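# Unpeg postcards, stack them on mat, box the pins

## Task

Remove every postcard from the line and lay them flat in one stack on the mat; put all the clothespins into the box.

## Robot and tools

Robot: two arms, left_arm and right_arm, each with a parallel two-finger gripper. Calibrated base positions in the scene frame: left_arm at (-0.033, +0.272, 0) m, right_arm at (+0.027, -0.361, 0) m, both turned only slightly about z. A two-camera stand is fixed to the floor behind the arms. Loose objects may occasionally be nudged by an outside push.

Frames. Scene frame: origin at table-top height, midway between the nominal bases; +z up, +x out over the table, left_arm on the +y side (arm names do not match image sides). Reported end_effector_position (metres) and end_effector_quat_wxyz are in this frame, and can be a few cm off, more at long reach. The gripper's fingers point along its own +z and close along its y; end_effector_position is the point between the pads, about 1 cm behind the tips. Commanded offsets, however, are along each arm's own Hand target axes, not the scene axes.

Command row: 14 numbers, each in [-1, 1], always all 14 even if one arm stays still: dx, dy, dz, rx, ry, rz, opening for left_arm, then the same seven for right_arm. The six pose numbers are an offset (not a pose) from that arm's Hand target as it stood when the action or move began; 1.0 = 0.6 m for dx..dz and 180 degrees for the rotation vector rx, ry, rz. Opening is absolute: +1 fully open (0.093 m), -1 closed. Sending zeros for an arm's six pose numbers re-requests its current Hand target; a 0 opening is a real command (half open), so to keep a gripper as it is, resend its present opening.

execute_actions(actions, cameras): actions is a list of actions; each action is a list of up to 15 rows, one per 1/30 s control step, the last row held to fill 15. Every row in an action counts from the same start pose, but each new action starts from the updated Hand target, so a repeated offset keeps moving further. An empty list returns status and all camera images. cameras: list of names, ["all"], or []; an unknown name invalidates the call.

move(target, speed, blend, opening_speed, grip_force, blocking, cameras): straight-line paths for both grippers toward target, which is one 14-number row or a list of up to 15 rows; every row is an offset from the Hand targets at the move's start, not from the prior row. speed: m/s, 0.002 to 2.9, default 0.25 (turning up to twice that in rad/s); one value or one per target. blend: corner rounding in m for lists, default 0 (stop at each). opening_speed: rate of opening change per second on the -1..+1 scale, at least 0.2. grip_force: newtons per pad, 10 to 50 (50 = full), one value or one per arm; it persists, and lower values close slowly. blocking=false returns after about 0.5 s while the move continues. A whole move is capped at 10 s. Paths do not avoid obstacles or the other arm; faster moves lag and overshoot more and hit harder. Don't route a gripper near its own arm's base; go around it.

wait(seconds 0 to 10, cameras) lets time run with commands held. stop(cameras) brakes a running move. zoom_image(camera, region [x0, y0, x1, y1], at most 504x504 px) enlarges part of the newest image from cam_high, cam_low, cam_left_wrist or cam_right_wrist (all 896x504). read_manual(section) gives only licence text. finished_scene(scene) ends the current scene irreversibly; give the current scene number.

Results: per arm, end-effector position and quaternion, Hand target (last commanded pose after clipping; next offsets count from it), grip_measured (+1 open, -1 closed), Joint positions (last entry is opening in m), Joint velocities, joint torques, motor temperatures, and Tool commands. A move adds a 'move:' line: done (within 10 mm and 2 degrees), off_target, moving, held (a check blocked steps or the clearance check halted the path) or fault, plus limits such as paced (pose clipped) or held. Done does not mean no contact.

Arm behaviour: friction and gravity leave the gripper short, low or tilted, especially far out; small moves may fail or go sideways. Check position and orientation after each move, correct tilt, and send any remaining gap as an offset. Orientation commands are clipped to 40 degrees from the measured one each step. A blocked arm keeps pushing until commanded back past its gripper.

Gripping: pads meet near grip_measured -0.94; each mm of object width adds about 0.0208. For a rigid item, command about 0.24 below its width reading for full force; keep sending that value to hold; open well above the width reading to release. grip_measured alone cannot confirm holding a thin object. A big sudden close presses briefly much harder; soft items crush further with lower values.

Avoid: anything falling or being left off the table (fails the task), dropping items or releasing them while moving, fast impacts, hard pushes on fixed or heavy things, the two grippers or wrist cameras touching or one gripper closing on the other's fingers, strain on camera cables. Motor heat rises from holding loads, stretched poses and pushing against unreachable targets; MOTOR HOT appears at 75 °C, at 90 °C that arm folds and idles for the rest of the scene, at 100 °C it collapses. Every arm stop costs; smooth, economical motion is better. Time passes while you compose replies.

Each tool is called after "Request:" as name(argument=value, ...), one argument or row to a line, values as JSON.

## Session

Request:
execute_actions(
  actions=[],
)

Scene clock: 0.00 s.
left_arm: end_effector_position=(+0.3511, +0.2557, +0.1200) grip_measured=+1.000 end_effector_quat_wxyz=(+0.642, +0.041, +0.765, -0.018) | right_arm: end_effector_position=(+0.3902, -0.3887, +0.1062) grip_measured=+1.000 end_effector_quat_wxyz=(+0.640, +0.113, +0.757, -0.057)
Joint positions: left_arm=[-0.045 1.55 0.289 1.085 0.067 0.037 0.093] | right_arm=[0.023 1.582 0.206 1.195 0.289 0.112 0.093]
Joint velocities: within noise
Joint torques (N m): no reading
Motor temperatures (°C): left_arm=[35 42 40 42 32 32 32] | right_arm=[33 42 38 42 31 30 31]
Heat: left arm: 42 °C; right arm: 42 °C.
Hand target: left_arm +0.3525, +0.2558, +0.1231; +0.645, +0.041, +0.763, -0.018 | right_arm +0.3919, -0.3885, +0.1103; +0.645, +0.114, +0.753, -0.055
Tool commands: left_gripper/opening=+1.0 right_gripper/opening=+1.0

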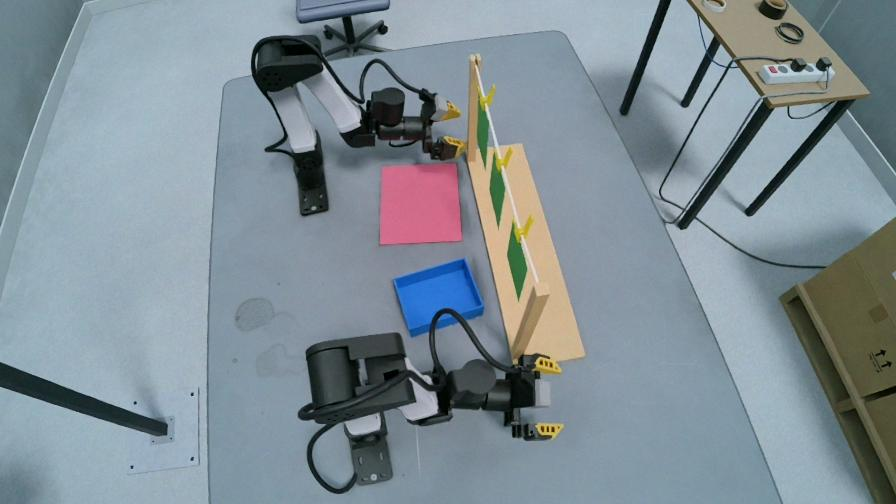

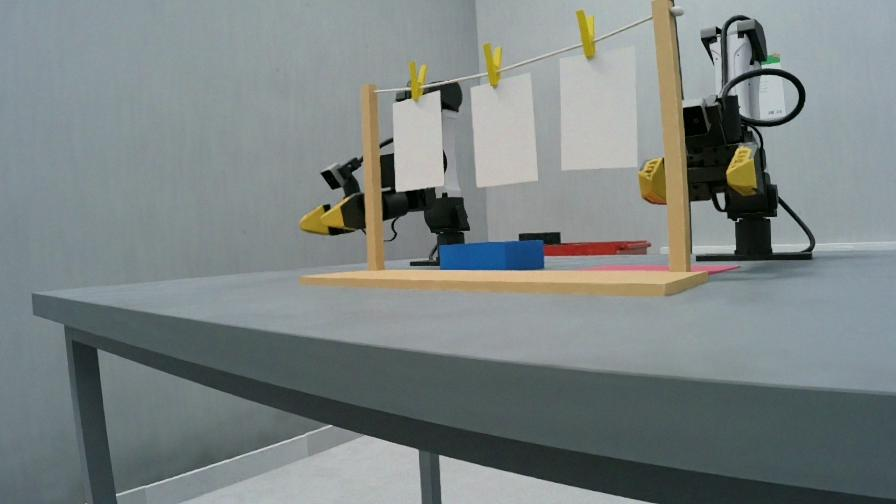

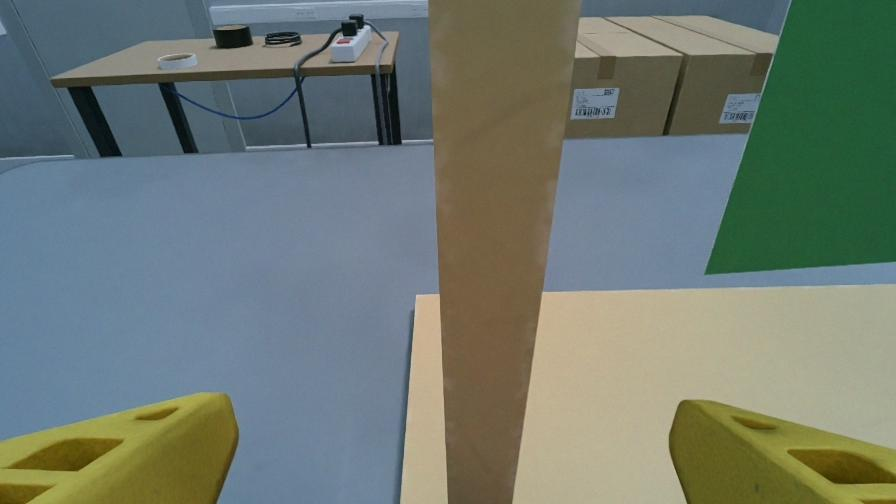

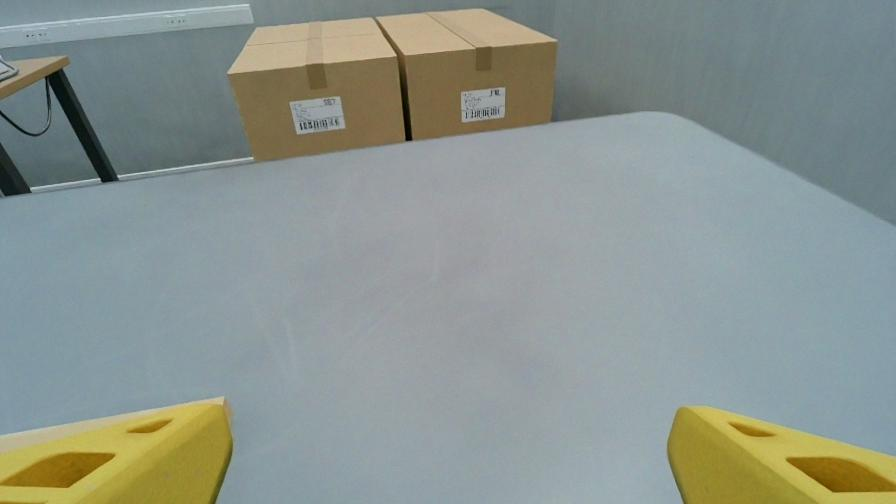

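Request:
zoom_image(
  camera="cam_high",
  region=[360, 40, 620, 380],
)

Request:
zoom_image(
  camera="cam_low",
  region=[290, 0, 790, 300],
)

Scaled by 1.482.

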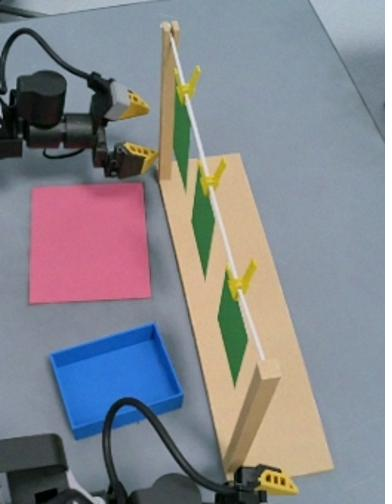

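Scaled by 1.008.

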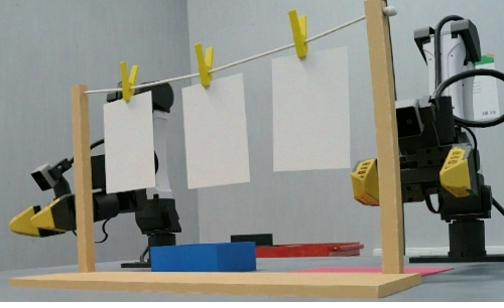

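Request:
move(
  target=[0,0,0,0,0,0,1,0,0,0,0,0,0,1],
  speed=0.1,
  cameras=[],
)

Request:
move(
  target=[0,0,-0.1667,0,0,0,1,0,0,0,0,0,0,1],
  speed=0.12,
  cameras=["cam_high","cam_left_wrist"],
)

Scene clock: 51.27 s.
left_arm: end_effector_position=(+0.3511, +0.2557, +0.1200) grip_measured=+1.000 end_effector_quat_wxyz=(+0.642, +0.041, +0.765, -0.018) | right_arm: end_effector_position=(+0.3902, -0.3887, +0.1062) grip_measured=+1.000 end_effector_quat_wxyz=(+0.640, +0.113, +0.757, -0.057)
Joint positions: left_arm=[-0.045 1.55 0.289 1.085 0.067 0.037 0.093] | right_arm=[0.023 1.582 0.206 1.195 0.289 0.112 0.093]
Joint torques (N m): left_arm=[0.32 -4.68 6.48 2.45 0.09 -0.01] | right_arm=[-0.31 -4.29 4.04 2.81 -0.06 0.02]
Motor temperatures (°C): left_arm=[34 44 43 52 31 32 32] | right_arm=[33 43 38 47 31 29 30]
Heat: left arm: 52 °C; right arm: 47 °C.
Hand target: left_arm +0.3525, +0.2558, +0.1231; +0.645, +0.041, +0.763, -0.018 | right_arm +0.3919, -0.3885, +0.1103; +0.645, +0.114, +0.753, -0.055
Off the commanded pose: left_arm 0.003 m, 0 deg | right_arm 0.004 m, 1 deg.
move: done
No camera images: "cameras" was empty.

Scene clock: 53.13 s.
left_arm: end_effector_position=(+0.2545, +0.2628, +0.1403) grip_measured=+1.000 end_effector_quat_wxyz=(+0.645, +0.038, +0.763, -0.021) | right_arm: end_effector_position=(+0.3902, -0.3887, +0.1062) grip_measured=+1.000 end_effector_quat_wxyz=(+0.640, +0.113, +0.757, -0.057)
Joint positions: left_arm=[0.004 0.713 0.042 0.503 0.115 0.037 0.093] | right_arm=[0.023 1.582 0.206 1.195 0.289 0.112 0.093]
Joint torques (N m): left_arm=[0.54 -0.66 8.34 2.51 0.21 0.07] | right_arm=[-0.31 -4.3 4.04 2.81 -0.06 0.02]
Heat: left arm: 52 °C; right arm: 47 °C.
Hand target: left_arm +0.2542, +0.2637, +0.1400; +0.645, +0.041, +0.763, -0.018 | right_arm +0.3919, -0.3885, +0.1103; +0.645, +0.114, +0.753, -0.055
Off the commanded pose: left_arm 0.001 m, 0 deg | right_arm 0.004 m, 1 deg.
move: done
Images, in order (width x height): cam_high 896x504, cam_left_wrist 896x504.

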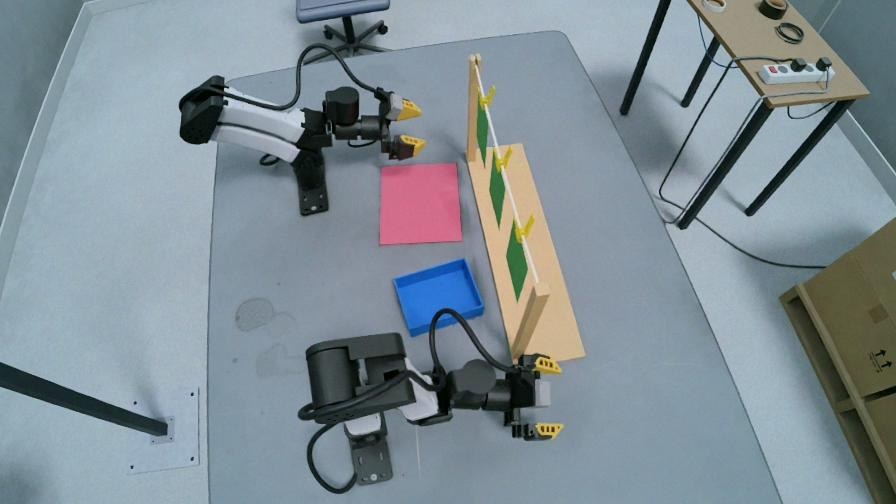

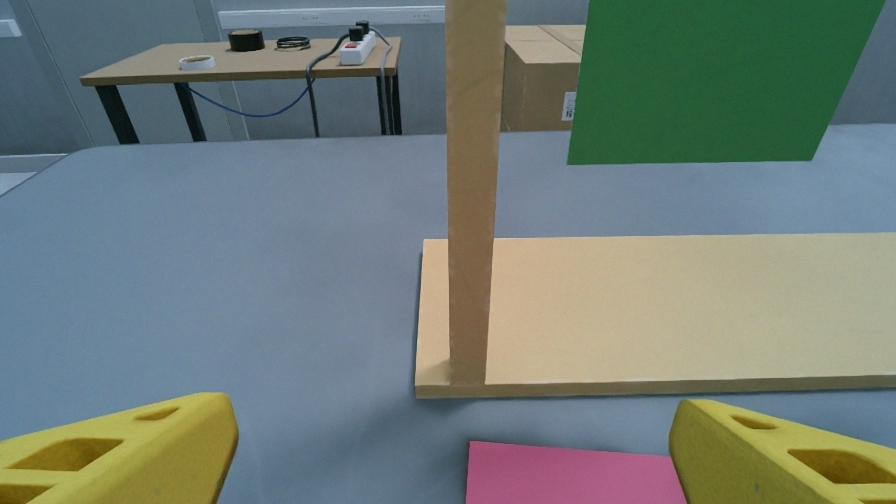

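Request:
move(
  target=[-0.2567,-0.0475,-0.09,0,-0.055,0,1,0,0,0,0,0,0,1],
  speed=0.2,
  cameras=["cam_high","cam_left_wrist"],
)

Scene clock: 94.67 s.
left_arm: end_effector_position=(+0.2245, +0.2330, +0.2931) grip_measured=+1.000 end_effector_quat_wxyz=(+0.706, +0.046, +0.707, -0.019) | right_arm: end_effector_position=(+0.3902, -0.3887, +0.1062) grip_measured=+1.000 end_effector_quat_wxyz=(+0.640, +0.113, +0.757, -0.057)
Joint positions: left_arm=[-0.289 0.412 0.473 -0.064 -0.167 0.037 0.093] | right_arm=[0.023 1.582 0.206 1.195 0.289 0.112 0.093]
Joint torques (N m): left_arm=[-0.17 1.96 10.19 2.37 0.02 -0.14] | right_arm=[-0.29 -4.29 4.04 2.81 -0.06 0.02]
Motor temperatures (°C): left_arm=[34 41 45 55 31 31 32] | right_arm=[33 42 38 47 31 29 30]
Heat: left arm: 55 °C; right arm: 47 °C.
Hand target: left_arm +0.2241, +0.2336, +0.2999; +0.708, +0.039, +0.705, -0.021 | right_arm +0.3919, -0.3885, +0.1103; +0.645, +0.114, +0.753, -0.055
Off the commanded pose: left_arm 0.007 m, 1 deg | right_arm 0.004 m, 1 deg.
move: done
Images, in order (width x height): cam_high 896x504, cam_left_wrist 896x504.

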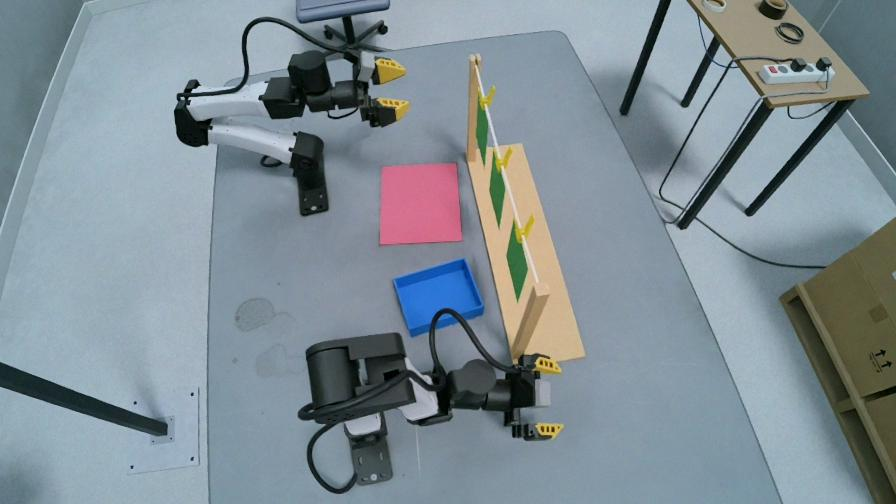

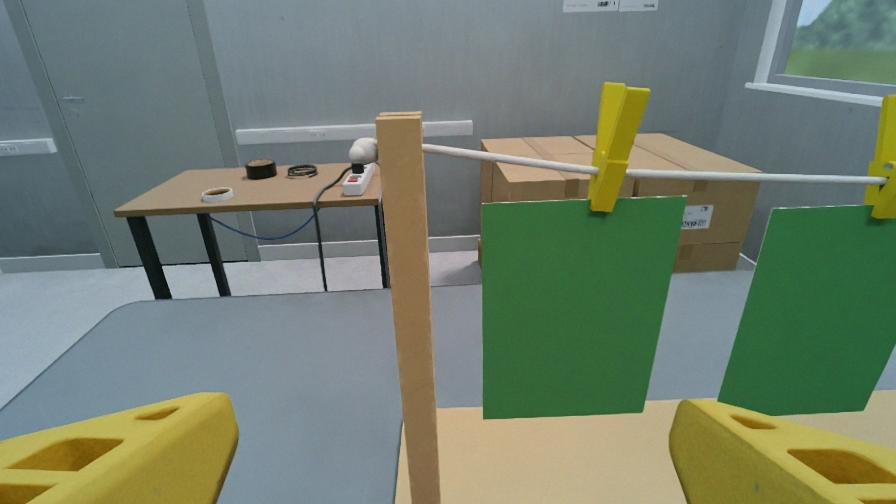

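Request:
zoom_image(
  camera="cam_left_wrist",
  region=[460, 60, 720, 240],
)

Request:
zoom_image(
  camera="cam_low",
  region=[550, 0, 700, 120],
)

Scaled by 1.938.

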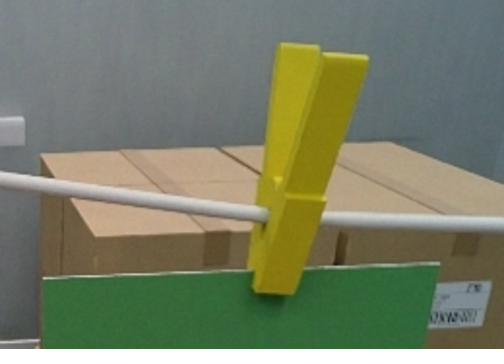

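This scene's latest camera images include none from cam_low. They are from: cam_high, cam_left_wrist. cam_low's image comes with the result of a call that names it in "cameras".

Request:
move(
  target=[
    [0,0,0,0,0,0,1,-0.17,0.0802,-0.378,0,0,0,1],
    [0,0,0,0,0,0,1,-0.0843,0.5853,-0.3892,-0.3256,-0.0363,-0.0452,0],
  ],
  speed=0.2,
  blend=[0.05,0],
  cameras=["all"],
)

Scene clock: 137.87 s.
left_arm: end_effector_position=(+0.2245, +0.2330, +0.2930) grip_measured=+1.000 end_effector_quat_wxyz=(+0.705, +0.045, +0.707, -0.019) | right_arm: end_effector_position=(+0.2584, -0.0067, +0.2061) grip_measured=+0.001 end_effector_quat_wxyz=(+0.644, -0.276, +0.667, +0.253)
Joint positions: left_arm=[-0.289 0.412 0.473 -0.064 -0.167 0.037 0.093] | right_arm=[1.104 1.468 0.541 0.883 0.371 -0.001 0.045]
Joint torques (N m): left_arm=[-0.13 1.8 10.25 2.39 0.02 -0.11] | right_arm=[-0.95 -4.08 7.51 3.03 -0.35 0.02]
Heat: left arm: 53 °C; right arm: 48 °C.
Hand target: left_arm +0.2241, +0.2336, +0.3000; +0.708, +0.039, +0.704, -0.021 | right_arm +0.2606, +0.0001, +0.2204; +0.653, -0.270, +0.654, +0.270
Off the commanded pose: left_arm 0.007 m, 1 deg | right_arm 0.016 m, 3 deg.
move: off_target (right_arm); target 2's new opening was sent with right_arm's hand 0.016 m and 3 deg from that target

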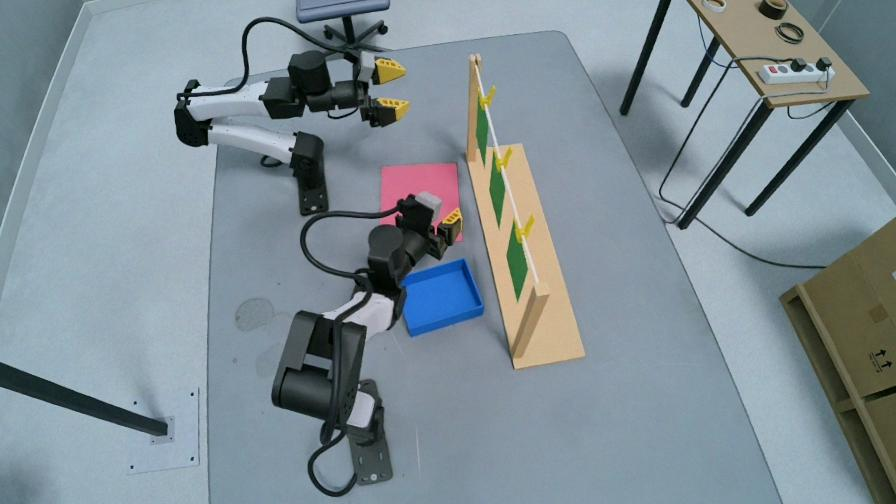

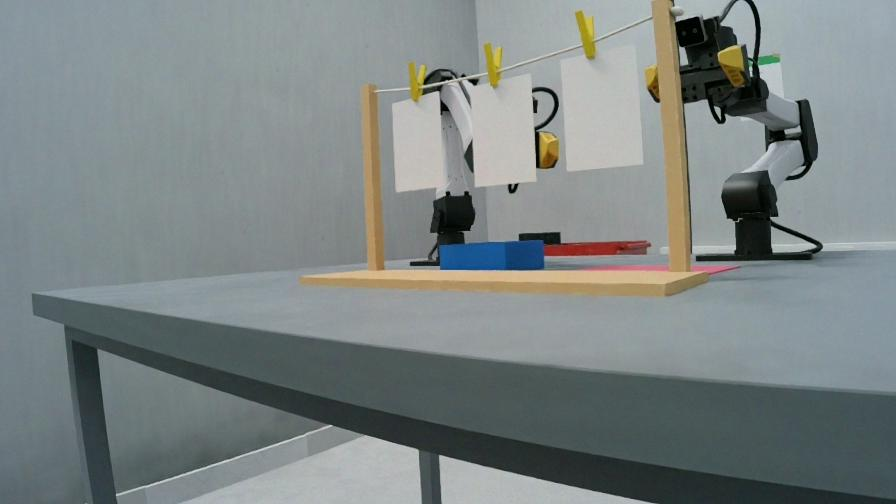

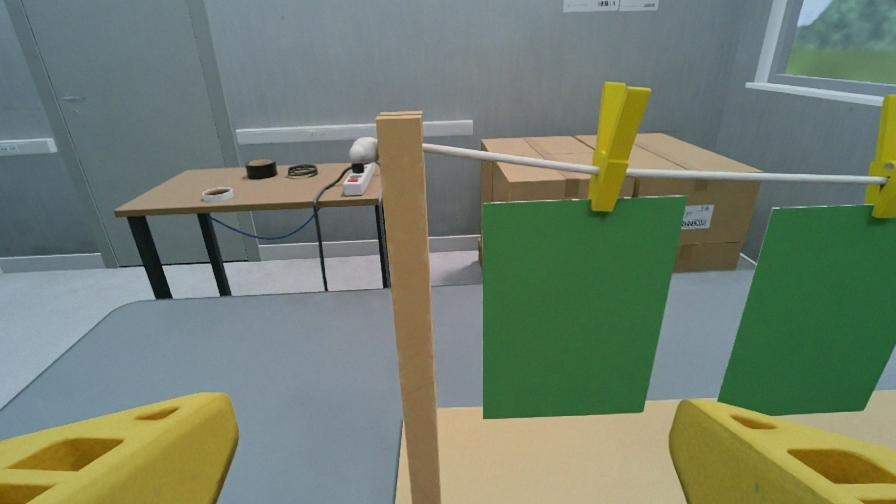

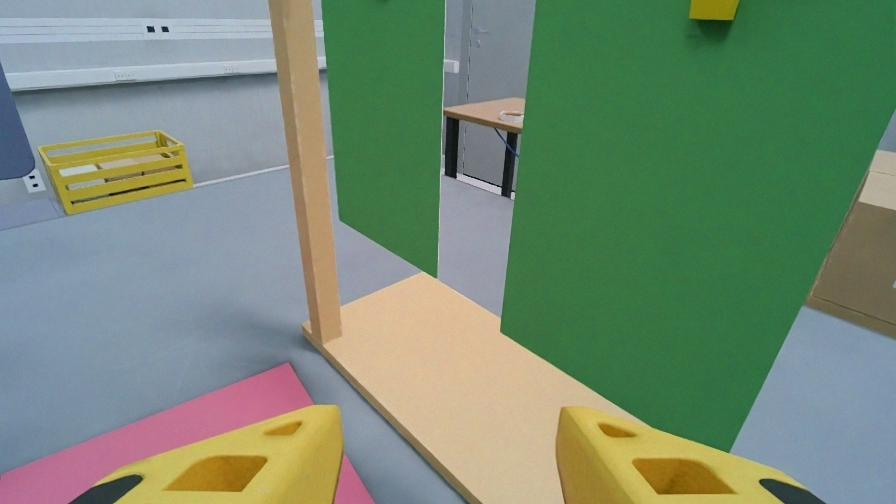

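Request:
move(
  target=[0,0,0,0,0,0,1,-0.01,0.021,0.16,0,0,0,-0.32],
  speed=0.12,
  cameras=["cam_high","cam_left_wrist","cam_right_wrist"],
)

Scene clock: 169.33 s.
left_arm: end_effector_position=(+0.2245, +0.2330, +0.2929) grip_measured=+1.000 end_effector_quat_wxyz=(+0.705, +0.045, +0.707, -0.019) | right_arm: end_effector_position=(+0.3170, +0.0709, +0.2170) grip_measured=-0.319 end_effector_quat_wxyz=(+0.650, -0.270, +0.662, +0.258)
Joint positions: left_arm=[-0.289 0.412 0.473 -0.064 -0.167 0.037 0.093] | right_arm=[1.046 1.798 0.929 0.844 0.314 -0.002 0.03]
Joint torques (N m): left_arm=[0.01 1.72 10.17 2.35 0.05 -0.27] | right_arm=[-0.91 -6.84 7.73 2.8 -0.36 0.03]
Heat: left arm: 54 °C; right arm: 48 °C.
Hand target: left_arm +0.2241, +0.2336, +0.2999; +0.708, +0.039, +0.705, -0.021 | right_arm +0.3196, +0.0769, +0.2261; +0.653, -0.271, +0.654, +0.270
Off the commanded pose: left_arm 0.007 m, 1 deg | right_arm 0.011 m, 2 deg.
move: off_target (right_arm)
Images, in order (width x height): cam_high 896x504, cam_left_wrist 896x504, cam_right_wrist 896x504.

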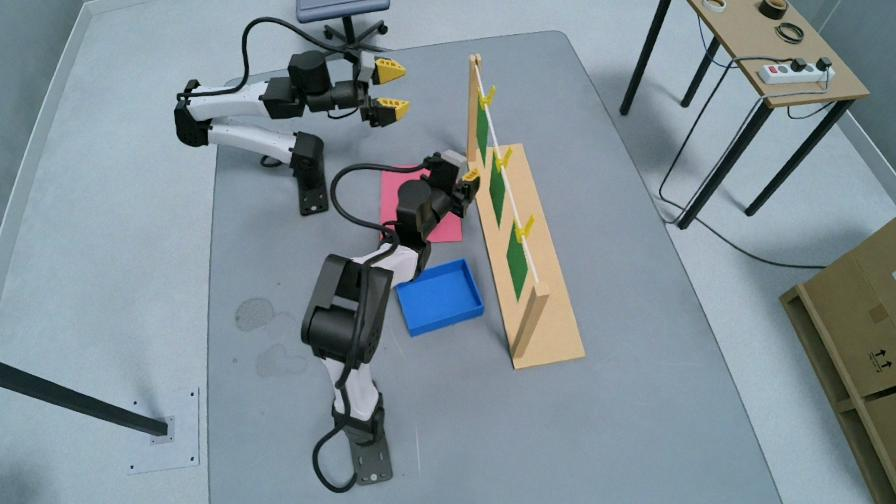

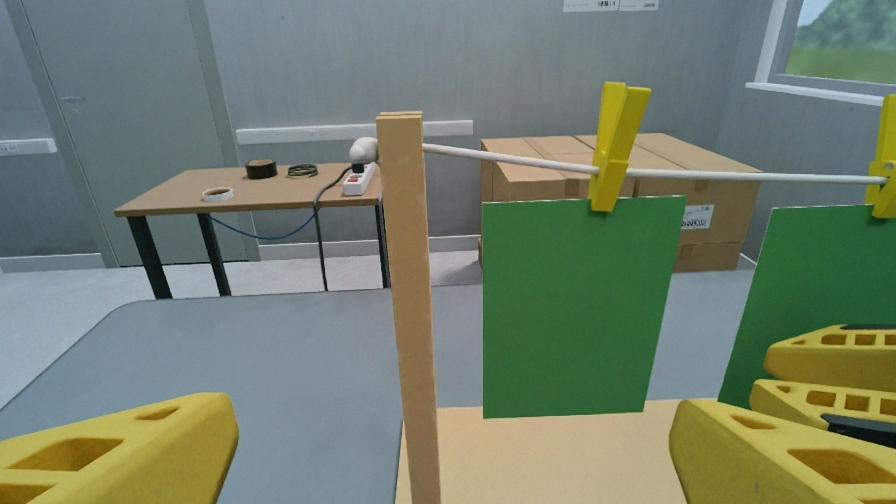

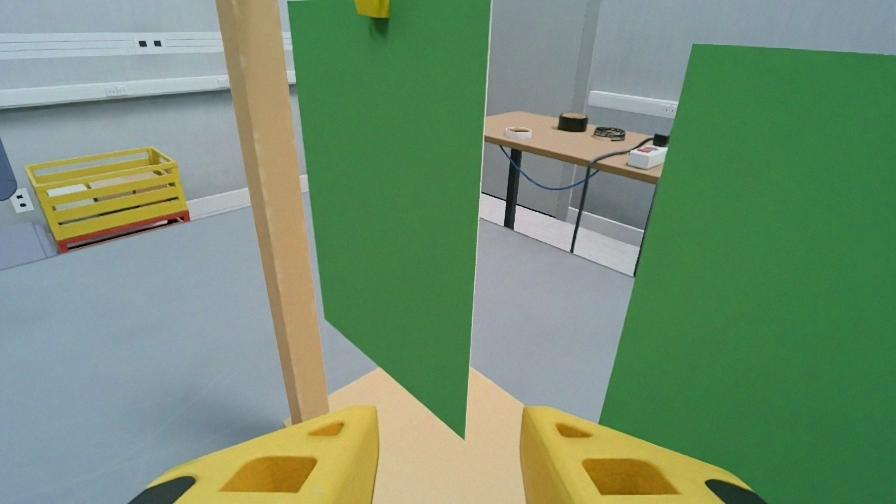

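Request:
move(
  target=[0,0,0,0,0,0,1,0,0,0.09,0,0,0,-0.32],
  speed=0.05,
  cameras=["cam_low","cam_left_wrist","cam_right_wrist"],
)

Scene clock: 181.73 s.
left_arm: end_effector_position=(+0.2245, +0.2330, +0.2929) grip_measured=+1.000 end_effector_quat_wxyz=(+0.705, +0.045, +0.707, -0.019) | right_arm: end_effector_position=(+0.3550, +0.1094, +0.2172) grip_measured=-0.319 end_effector_quat_wxyz=(+0.649, -0.270, +0.662, +0.258)
Joint positions: left_arm=[-0.289 0.412 0.473 -0.064 -0.167 0.037 0.093] | right_arm=[1.009 1.967 1.167 0.776 0.277 -0.002 0.03]
Joint torques (N m): left_arm=[-0.34 1.73 10 2.34 0.1 -0.13] | right_arm=[-0.91 -8.24 8.01 2.84 -0.37 0.02]
Motor temperatures (°C): left_arm=[33 39 50 54 30 30 31] | right_arm=[33 44 41 49 31 29 30]
Heat: left arm: 54 °C; right arm: 49 °C.
Hand target: left_arm +0.2241, +0.2336, +0.2999; +0.708, +0.039, +0.705, -0.021 | right_arm +0.3579, +0.1150, +0.2262; +0.653, -0.270, +0.654, +0.270
Off the commanded pose: left_arm 0.007 m, 1 deg | right_arm 0.011 m, 2 deg.
move: off_target (right_arm)
Images, in order (width x height): cam_low 896x504, cam_left_wrist 896x504, cam_right_wrist 896x504.

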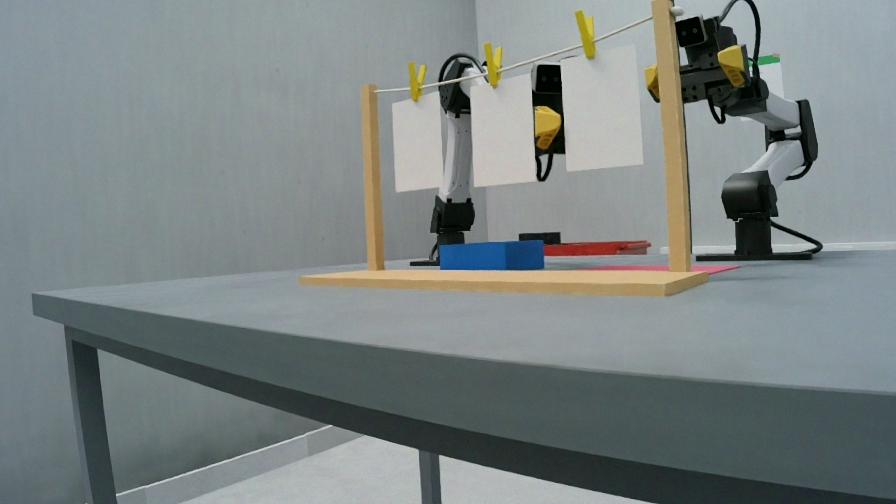

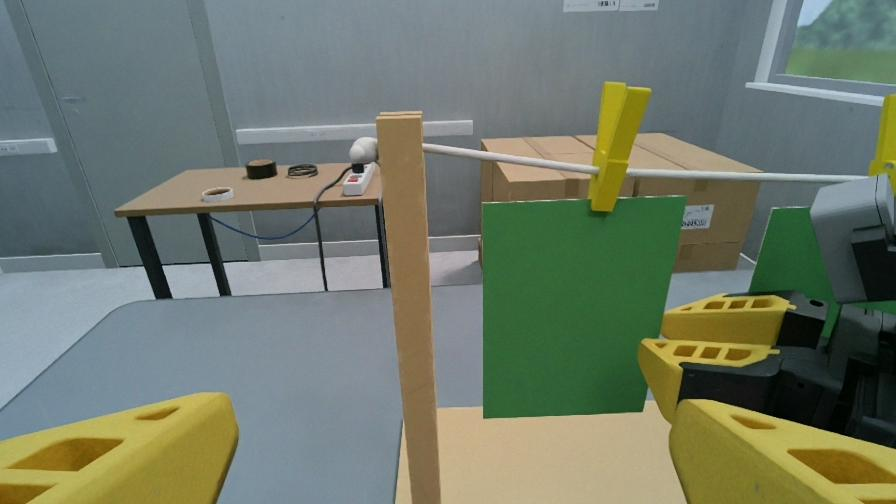

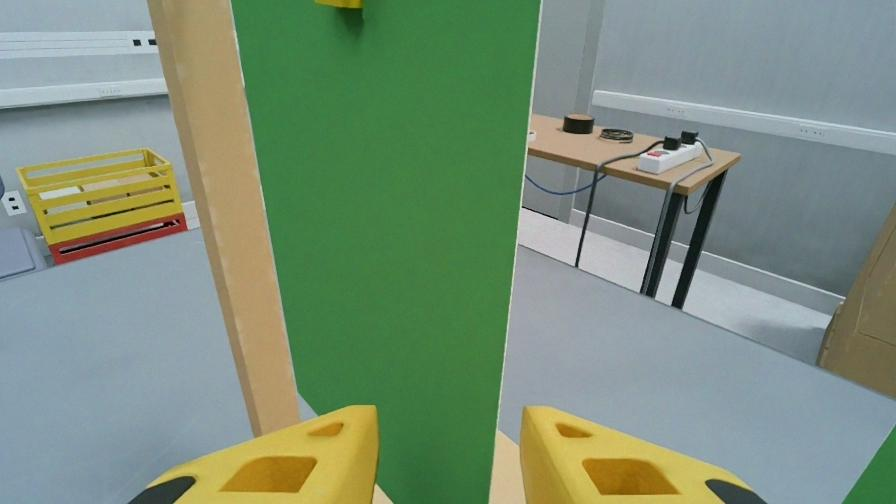

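Request:
move(
  target=[
    [0,0,0,0,0,0,1,0,0,0.01,0,0,0,-0.32],
    [0,0,0,0,0,0,1,0,0,0.01,0,0,0,-1],
  ],
  speed=0.04,
  grip_force=[50,20],
  cameras=["cam_low","cam_left_wrist","cam_right_wrist"],
)

Scene clock: 203.30 s.
left_arm: end_effector_position=(+0.2245, +0.2330, +0.2929) grip_measured=+1.000 end_effector_quat_wxyz=(+0.705, +0.045, +0.707, -0.019) | right_arm: end_effector_position=(+0.3574, +0.1160, +0.2195) grip_measured=-0.990 end_effector_quat_wxyz=(+0.649, -0.273, +0.660, +0.263)
Joint positions: left_arm=[-0.289 0.412 0.473 -0.064 -0.167 0.037 0.093] | right_arm=[1.007 1.986 1.2 0.766 0.264 -0.002 0]
Joint torques (N m): left_arm=[-0.24 1.48 9.96 2.39 0.01 -0.2] | right_arm=[-1.11 -8.32 7.72 2.83 -0.27 0.03]
Heat: left arm: 54 °C; right arm: 49 °C.
Hand target: left_arm +0.2241, +0.2336, +0.2999; +0.708, +0.039, +0.705, -0.021 | right_arm +0.3621, +0.1192, +0.2262; +0.653, -0.270, +0.654, +0.270
Off the commanded pose: left_arm 0.007 m, 1 deg | right_arm 0.009 m, 1 deg.
grip_force (N): 50, 20
move: done; target 2's new opening was sent with right_arm's hand 0.011 m and 2 deg from that target
Images, in order (width x height): cam_low 896x504, cam_left_wrist 896x504, cam_right_wrist 896x504.

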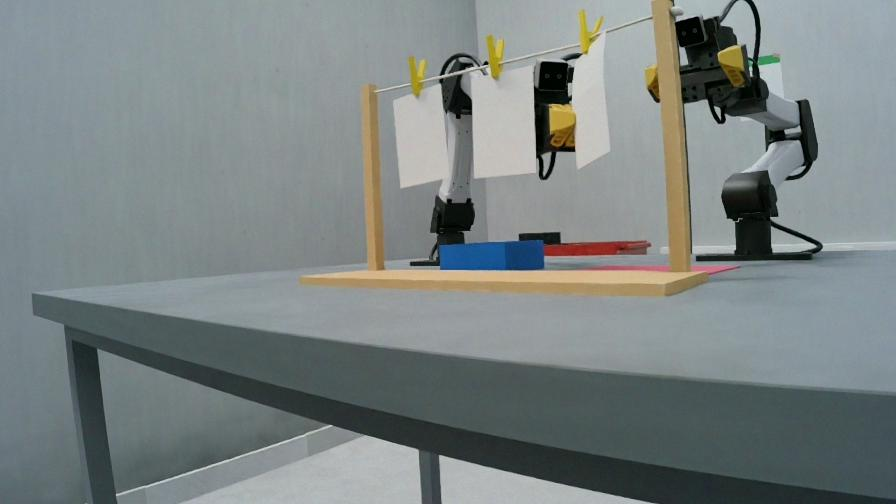

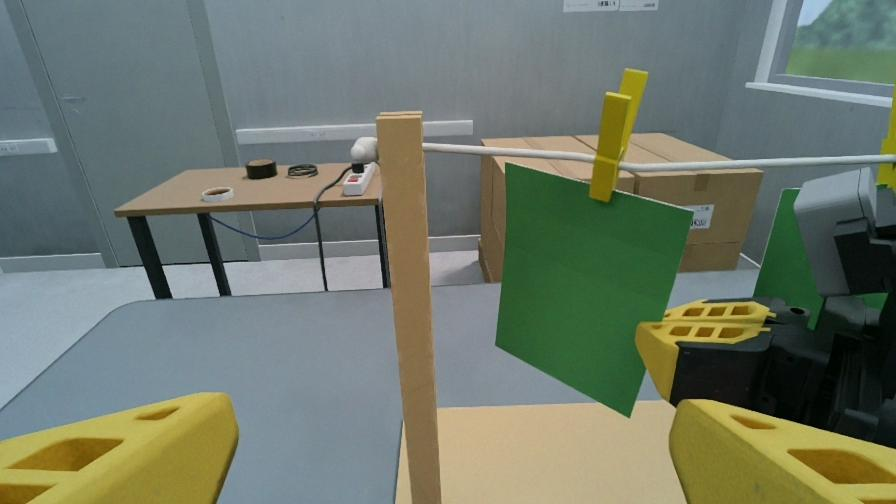

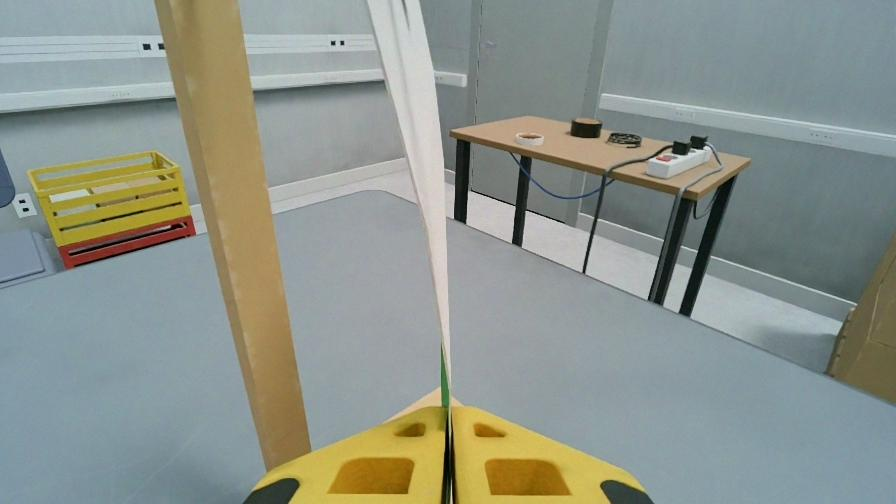

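Request:
move(
  target=[0,0,0,0,0,0,1,0.06,0,0,0,0,0,-1],
  speed=0.05,
  grip_force=[50,45],
  cameras=["cam_low","cam_left_wrist","cam_right_wrist"],
)

Scene clock: 214.90 s.
left_arm: end_effector_position=(+0.2245, +0.2330, +0.2929) grip_measured=+1.000 end_effector_quat_wxyz=(+0.705, +0.045, +0.707, -0.019) | right_arm: end_effector_position=(+0.3598, +0.1211, +0.2111) grip_measured=-0.990 end_effector_quat_wxyz=(+0.667, -0.260, +0.640, +0.279)
Joint positions: left_arm=[-0.289 0.412 0.473 -0.064 -0.167 0.037 0.093] | right_arm=[1.007 2.055 1.192 0.91 0.26 -0.002 0]
Joint torques (N m): left_arm=[-0.18 1.57 10.17 2.34 0 -0.13] | right_arm=[-1.11 -7.98 4.1 2.6 -0.23 0.03]
Heat: left arm: 54 °C; right arm: 49 °C.
Hand target: left_arm +0.2241, +0.2336, +0.2999; +0.708, +0.039, +0.705, -0.021 | right_arm +0.3622, +0.1192, +0.1902; +0.653, -0.270, +0.654, +0.270
Off the commanded pose: left_arm 0.007 m, 1 deg | right_arm 0.021 m, 3 deg.
grip_force (N): 50, 45
move: off_target (right_arm)
Images, in order (width x height): cam_low 896x504, cam_left_wrist 896x504, cam_right_wrist 896x504.

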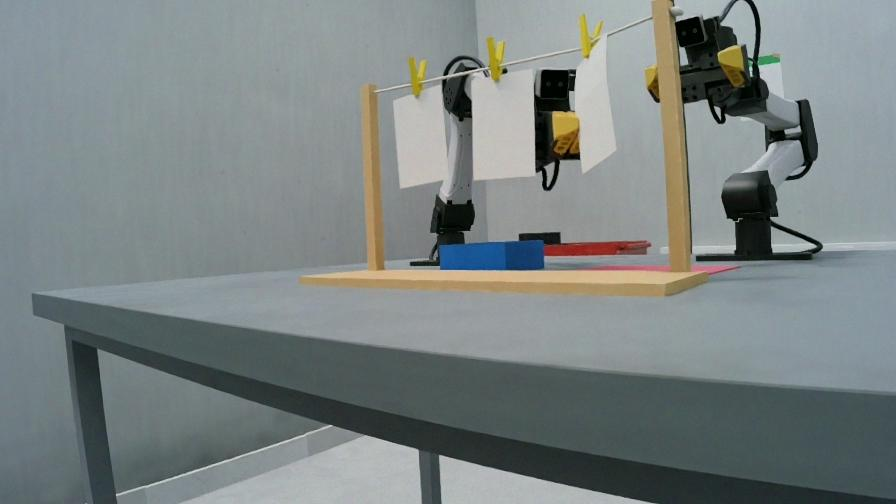

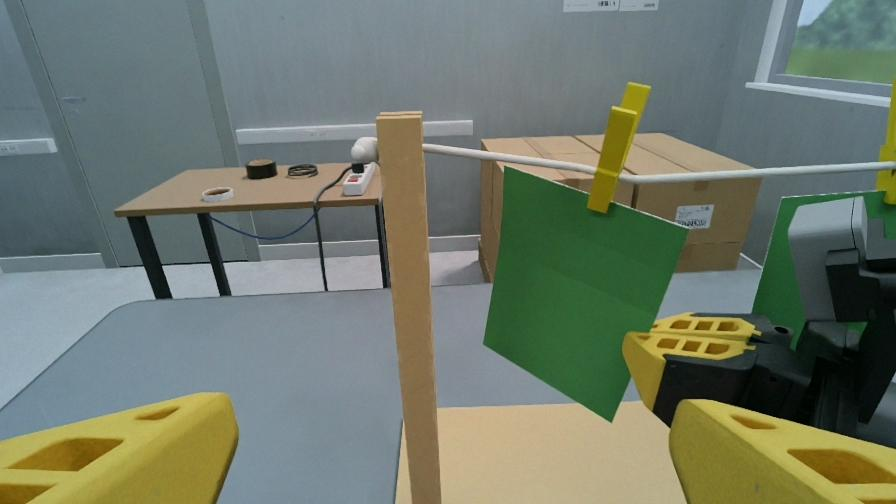

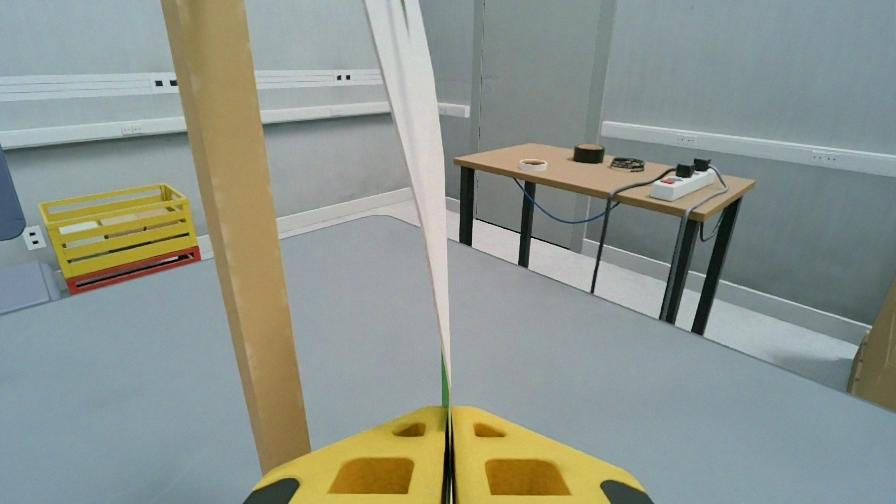

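Request:
move(
  target=[-0.2116,-0.1215,0.055,-0.0231,0.2235,-0.0172,0.3,0,0,0,0,0,0,-1],
  speed=0.15,
  cameras=["cam_left_wrist"],
)

Scene clock: 247.33 s.
left_arm: end_effector_position=(+0.2511, +0.1574, +0.4243) grip_measured=+0.302 end_effector_quat_wxyz=(+0.426, +0.003, +0.905, +0.007) | right_arm: end_effector_position=(+0.3598, +0.1211, +0.2111) grip_measured=-0.990 end_effector_quat_wxyz=(+0.667, -0.260, +0.640, +0.279)
Joint positions: left_arm=[-0.677 1.495 2.227 -1.54 -0.49 -0.438 0.06] | right_arm=[1.007 2.055 1.192 0.91 0.26 -0.002 0]
Joint torques (N m): left_arm=[-0.14 -2.48 6.93 1.82 -0.07 -0.2] | right_arm=[-1.1 -7.99 4.08 2.6 -0.23 0.03]
Motor temperatures (°C): left_arm=[33 38 52 55 30 30 31] | right_arm=[33 49 39 48 31 29 30]
Heat: left arm: 55 °C; right arm: 49 °C.
Hand target: left_arm +0.2500, +0.1550, +0.4252; +0.423, +0.000, +0.906, +0.000 | right_arm +0.3622, +0.1192, +0.1902; +0.653, -0.270, +0.654, +0.270
Off the commanded pose: left_arm 0.003 m, 1 deg | right_arm 0.021 m, 3 deg.
grip_force (N): 50, 45
move: off_target (right_arm)
Images, in order (width x height): cam_left_wrist 896x504.

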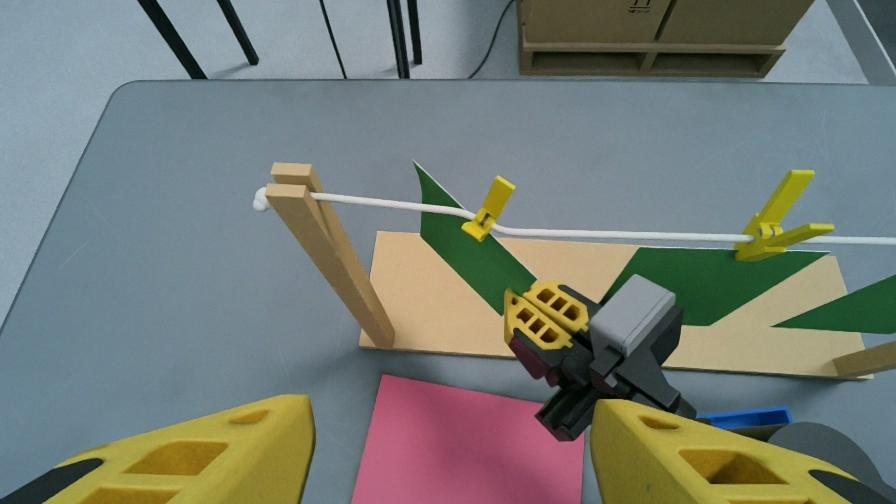

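Request:
move(
  target=[0,0,0,0,0,0,0.3,-0.06,0.0872,-0.0165,0.1944,0,0,-1],
  speed=0.06,
  cameras=["cam_high","cam_left_wrist","cam_right_wrist"],
)

Scene clock: 268.67 s.
left_arm: end_effector_position=(+0.2509, +0.1574, +0.4241) grip_measured=+0.302 end_effector_quat_wxyz=(+0.425, +0.003, +0.905, +0.007) | right_arm: end_effector_position=(+0.3189, +0.1458, +0.2193) grip_measured=-0.990 end_effector_quat_wxyz=(+0.701, -0.075, +0.707, +0.053)
Joint positions: left_arm=[-0.677 1.495 2.227 -1.54 -0.49 -0.438 0.06] | right_arm=[1.278 2.25 1.62 0.604 1.132 -0.007 0]
Joint torques (N m): left_arm=[-0.34 -2.76 7.1 1.91 -0.02 -0.16] | right_arm=[0.12 -10.19 8.13 2.32 0.06 0.1]
Heat: left arm: 54 °C; right arm: 49 °C.
Hand target: left_arm +0.2500, +0.1549, +0.4252; +0.423, +0.000, +0.906, +0.000 | right_arm +0.3182, +0.1493, +0.2262; +0.704, -0.061, +0.705, +0.061
Off the commanded pose: left_arm 0.003 m, 1 deg | right_arm 0.008 m, 2 deg.
grip_force (N): 50, 45
move: done
Images, in order (width x height): cam_high 896x504, cam_left_wrist 896x504, cam_right_wrist 896x504.

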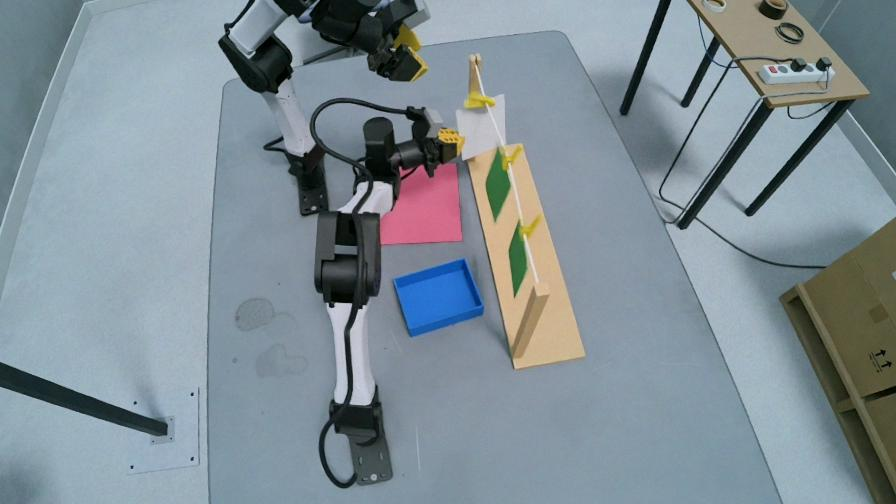

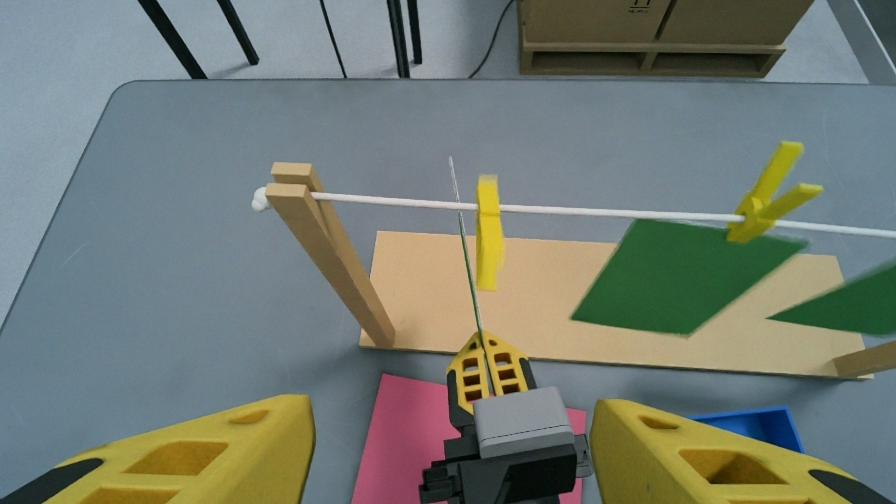

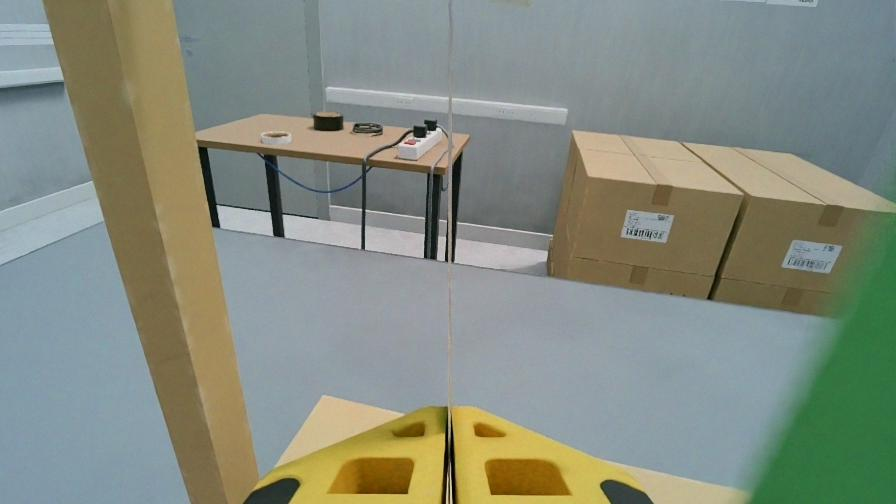

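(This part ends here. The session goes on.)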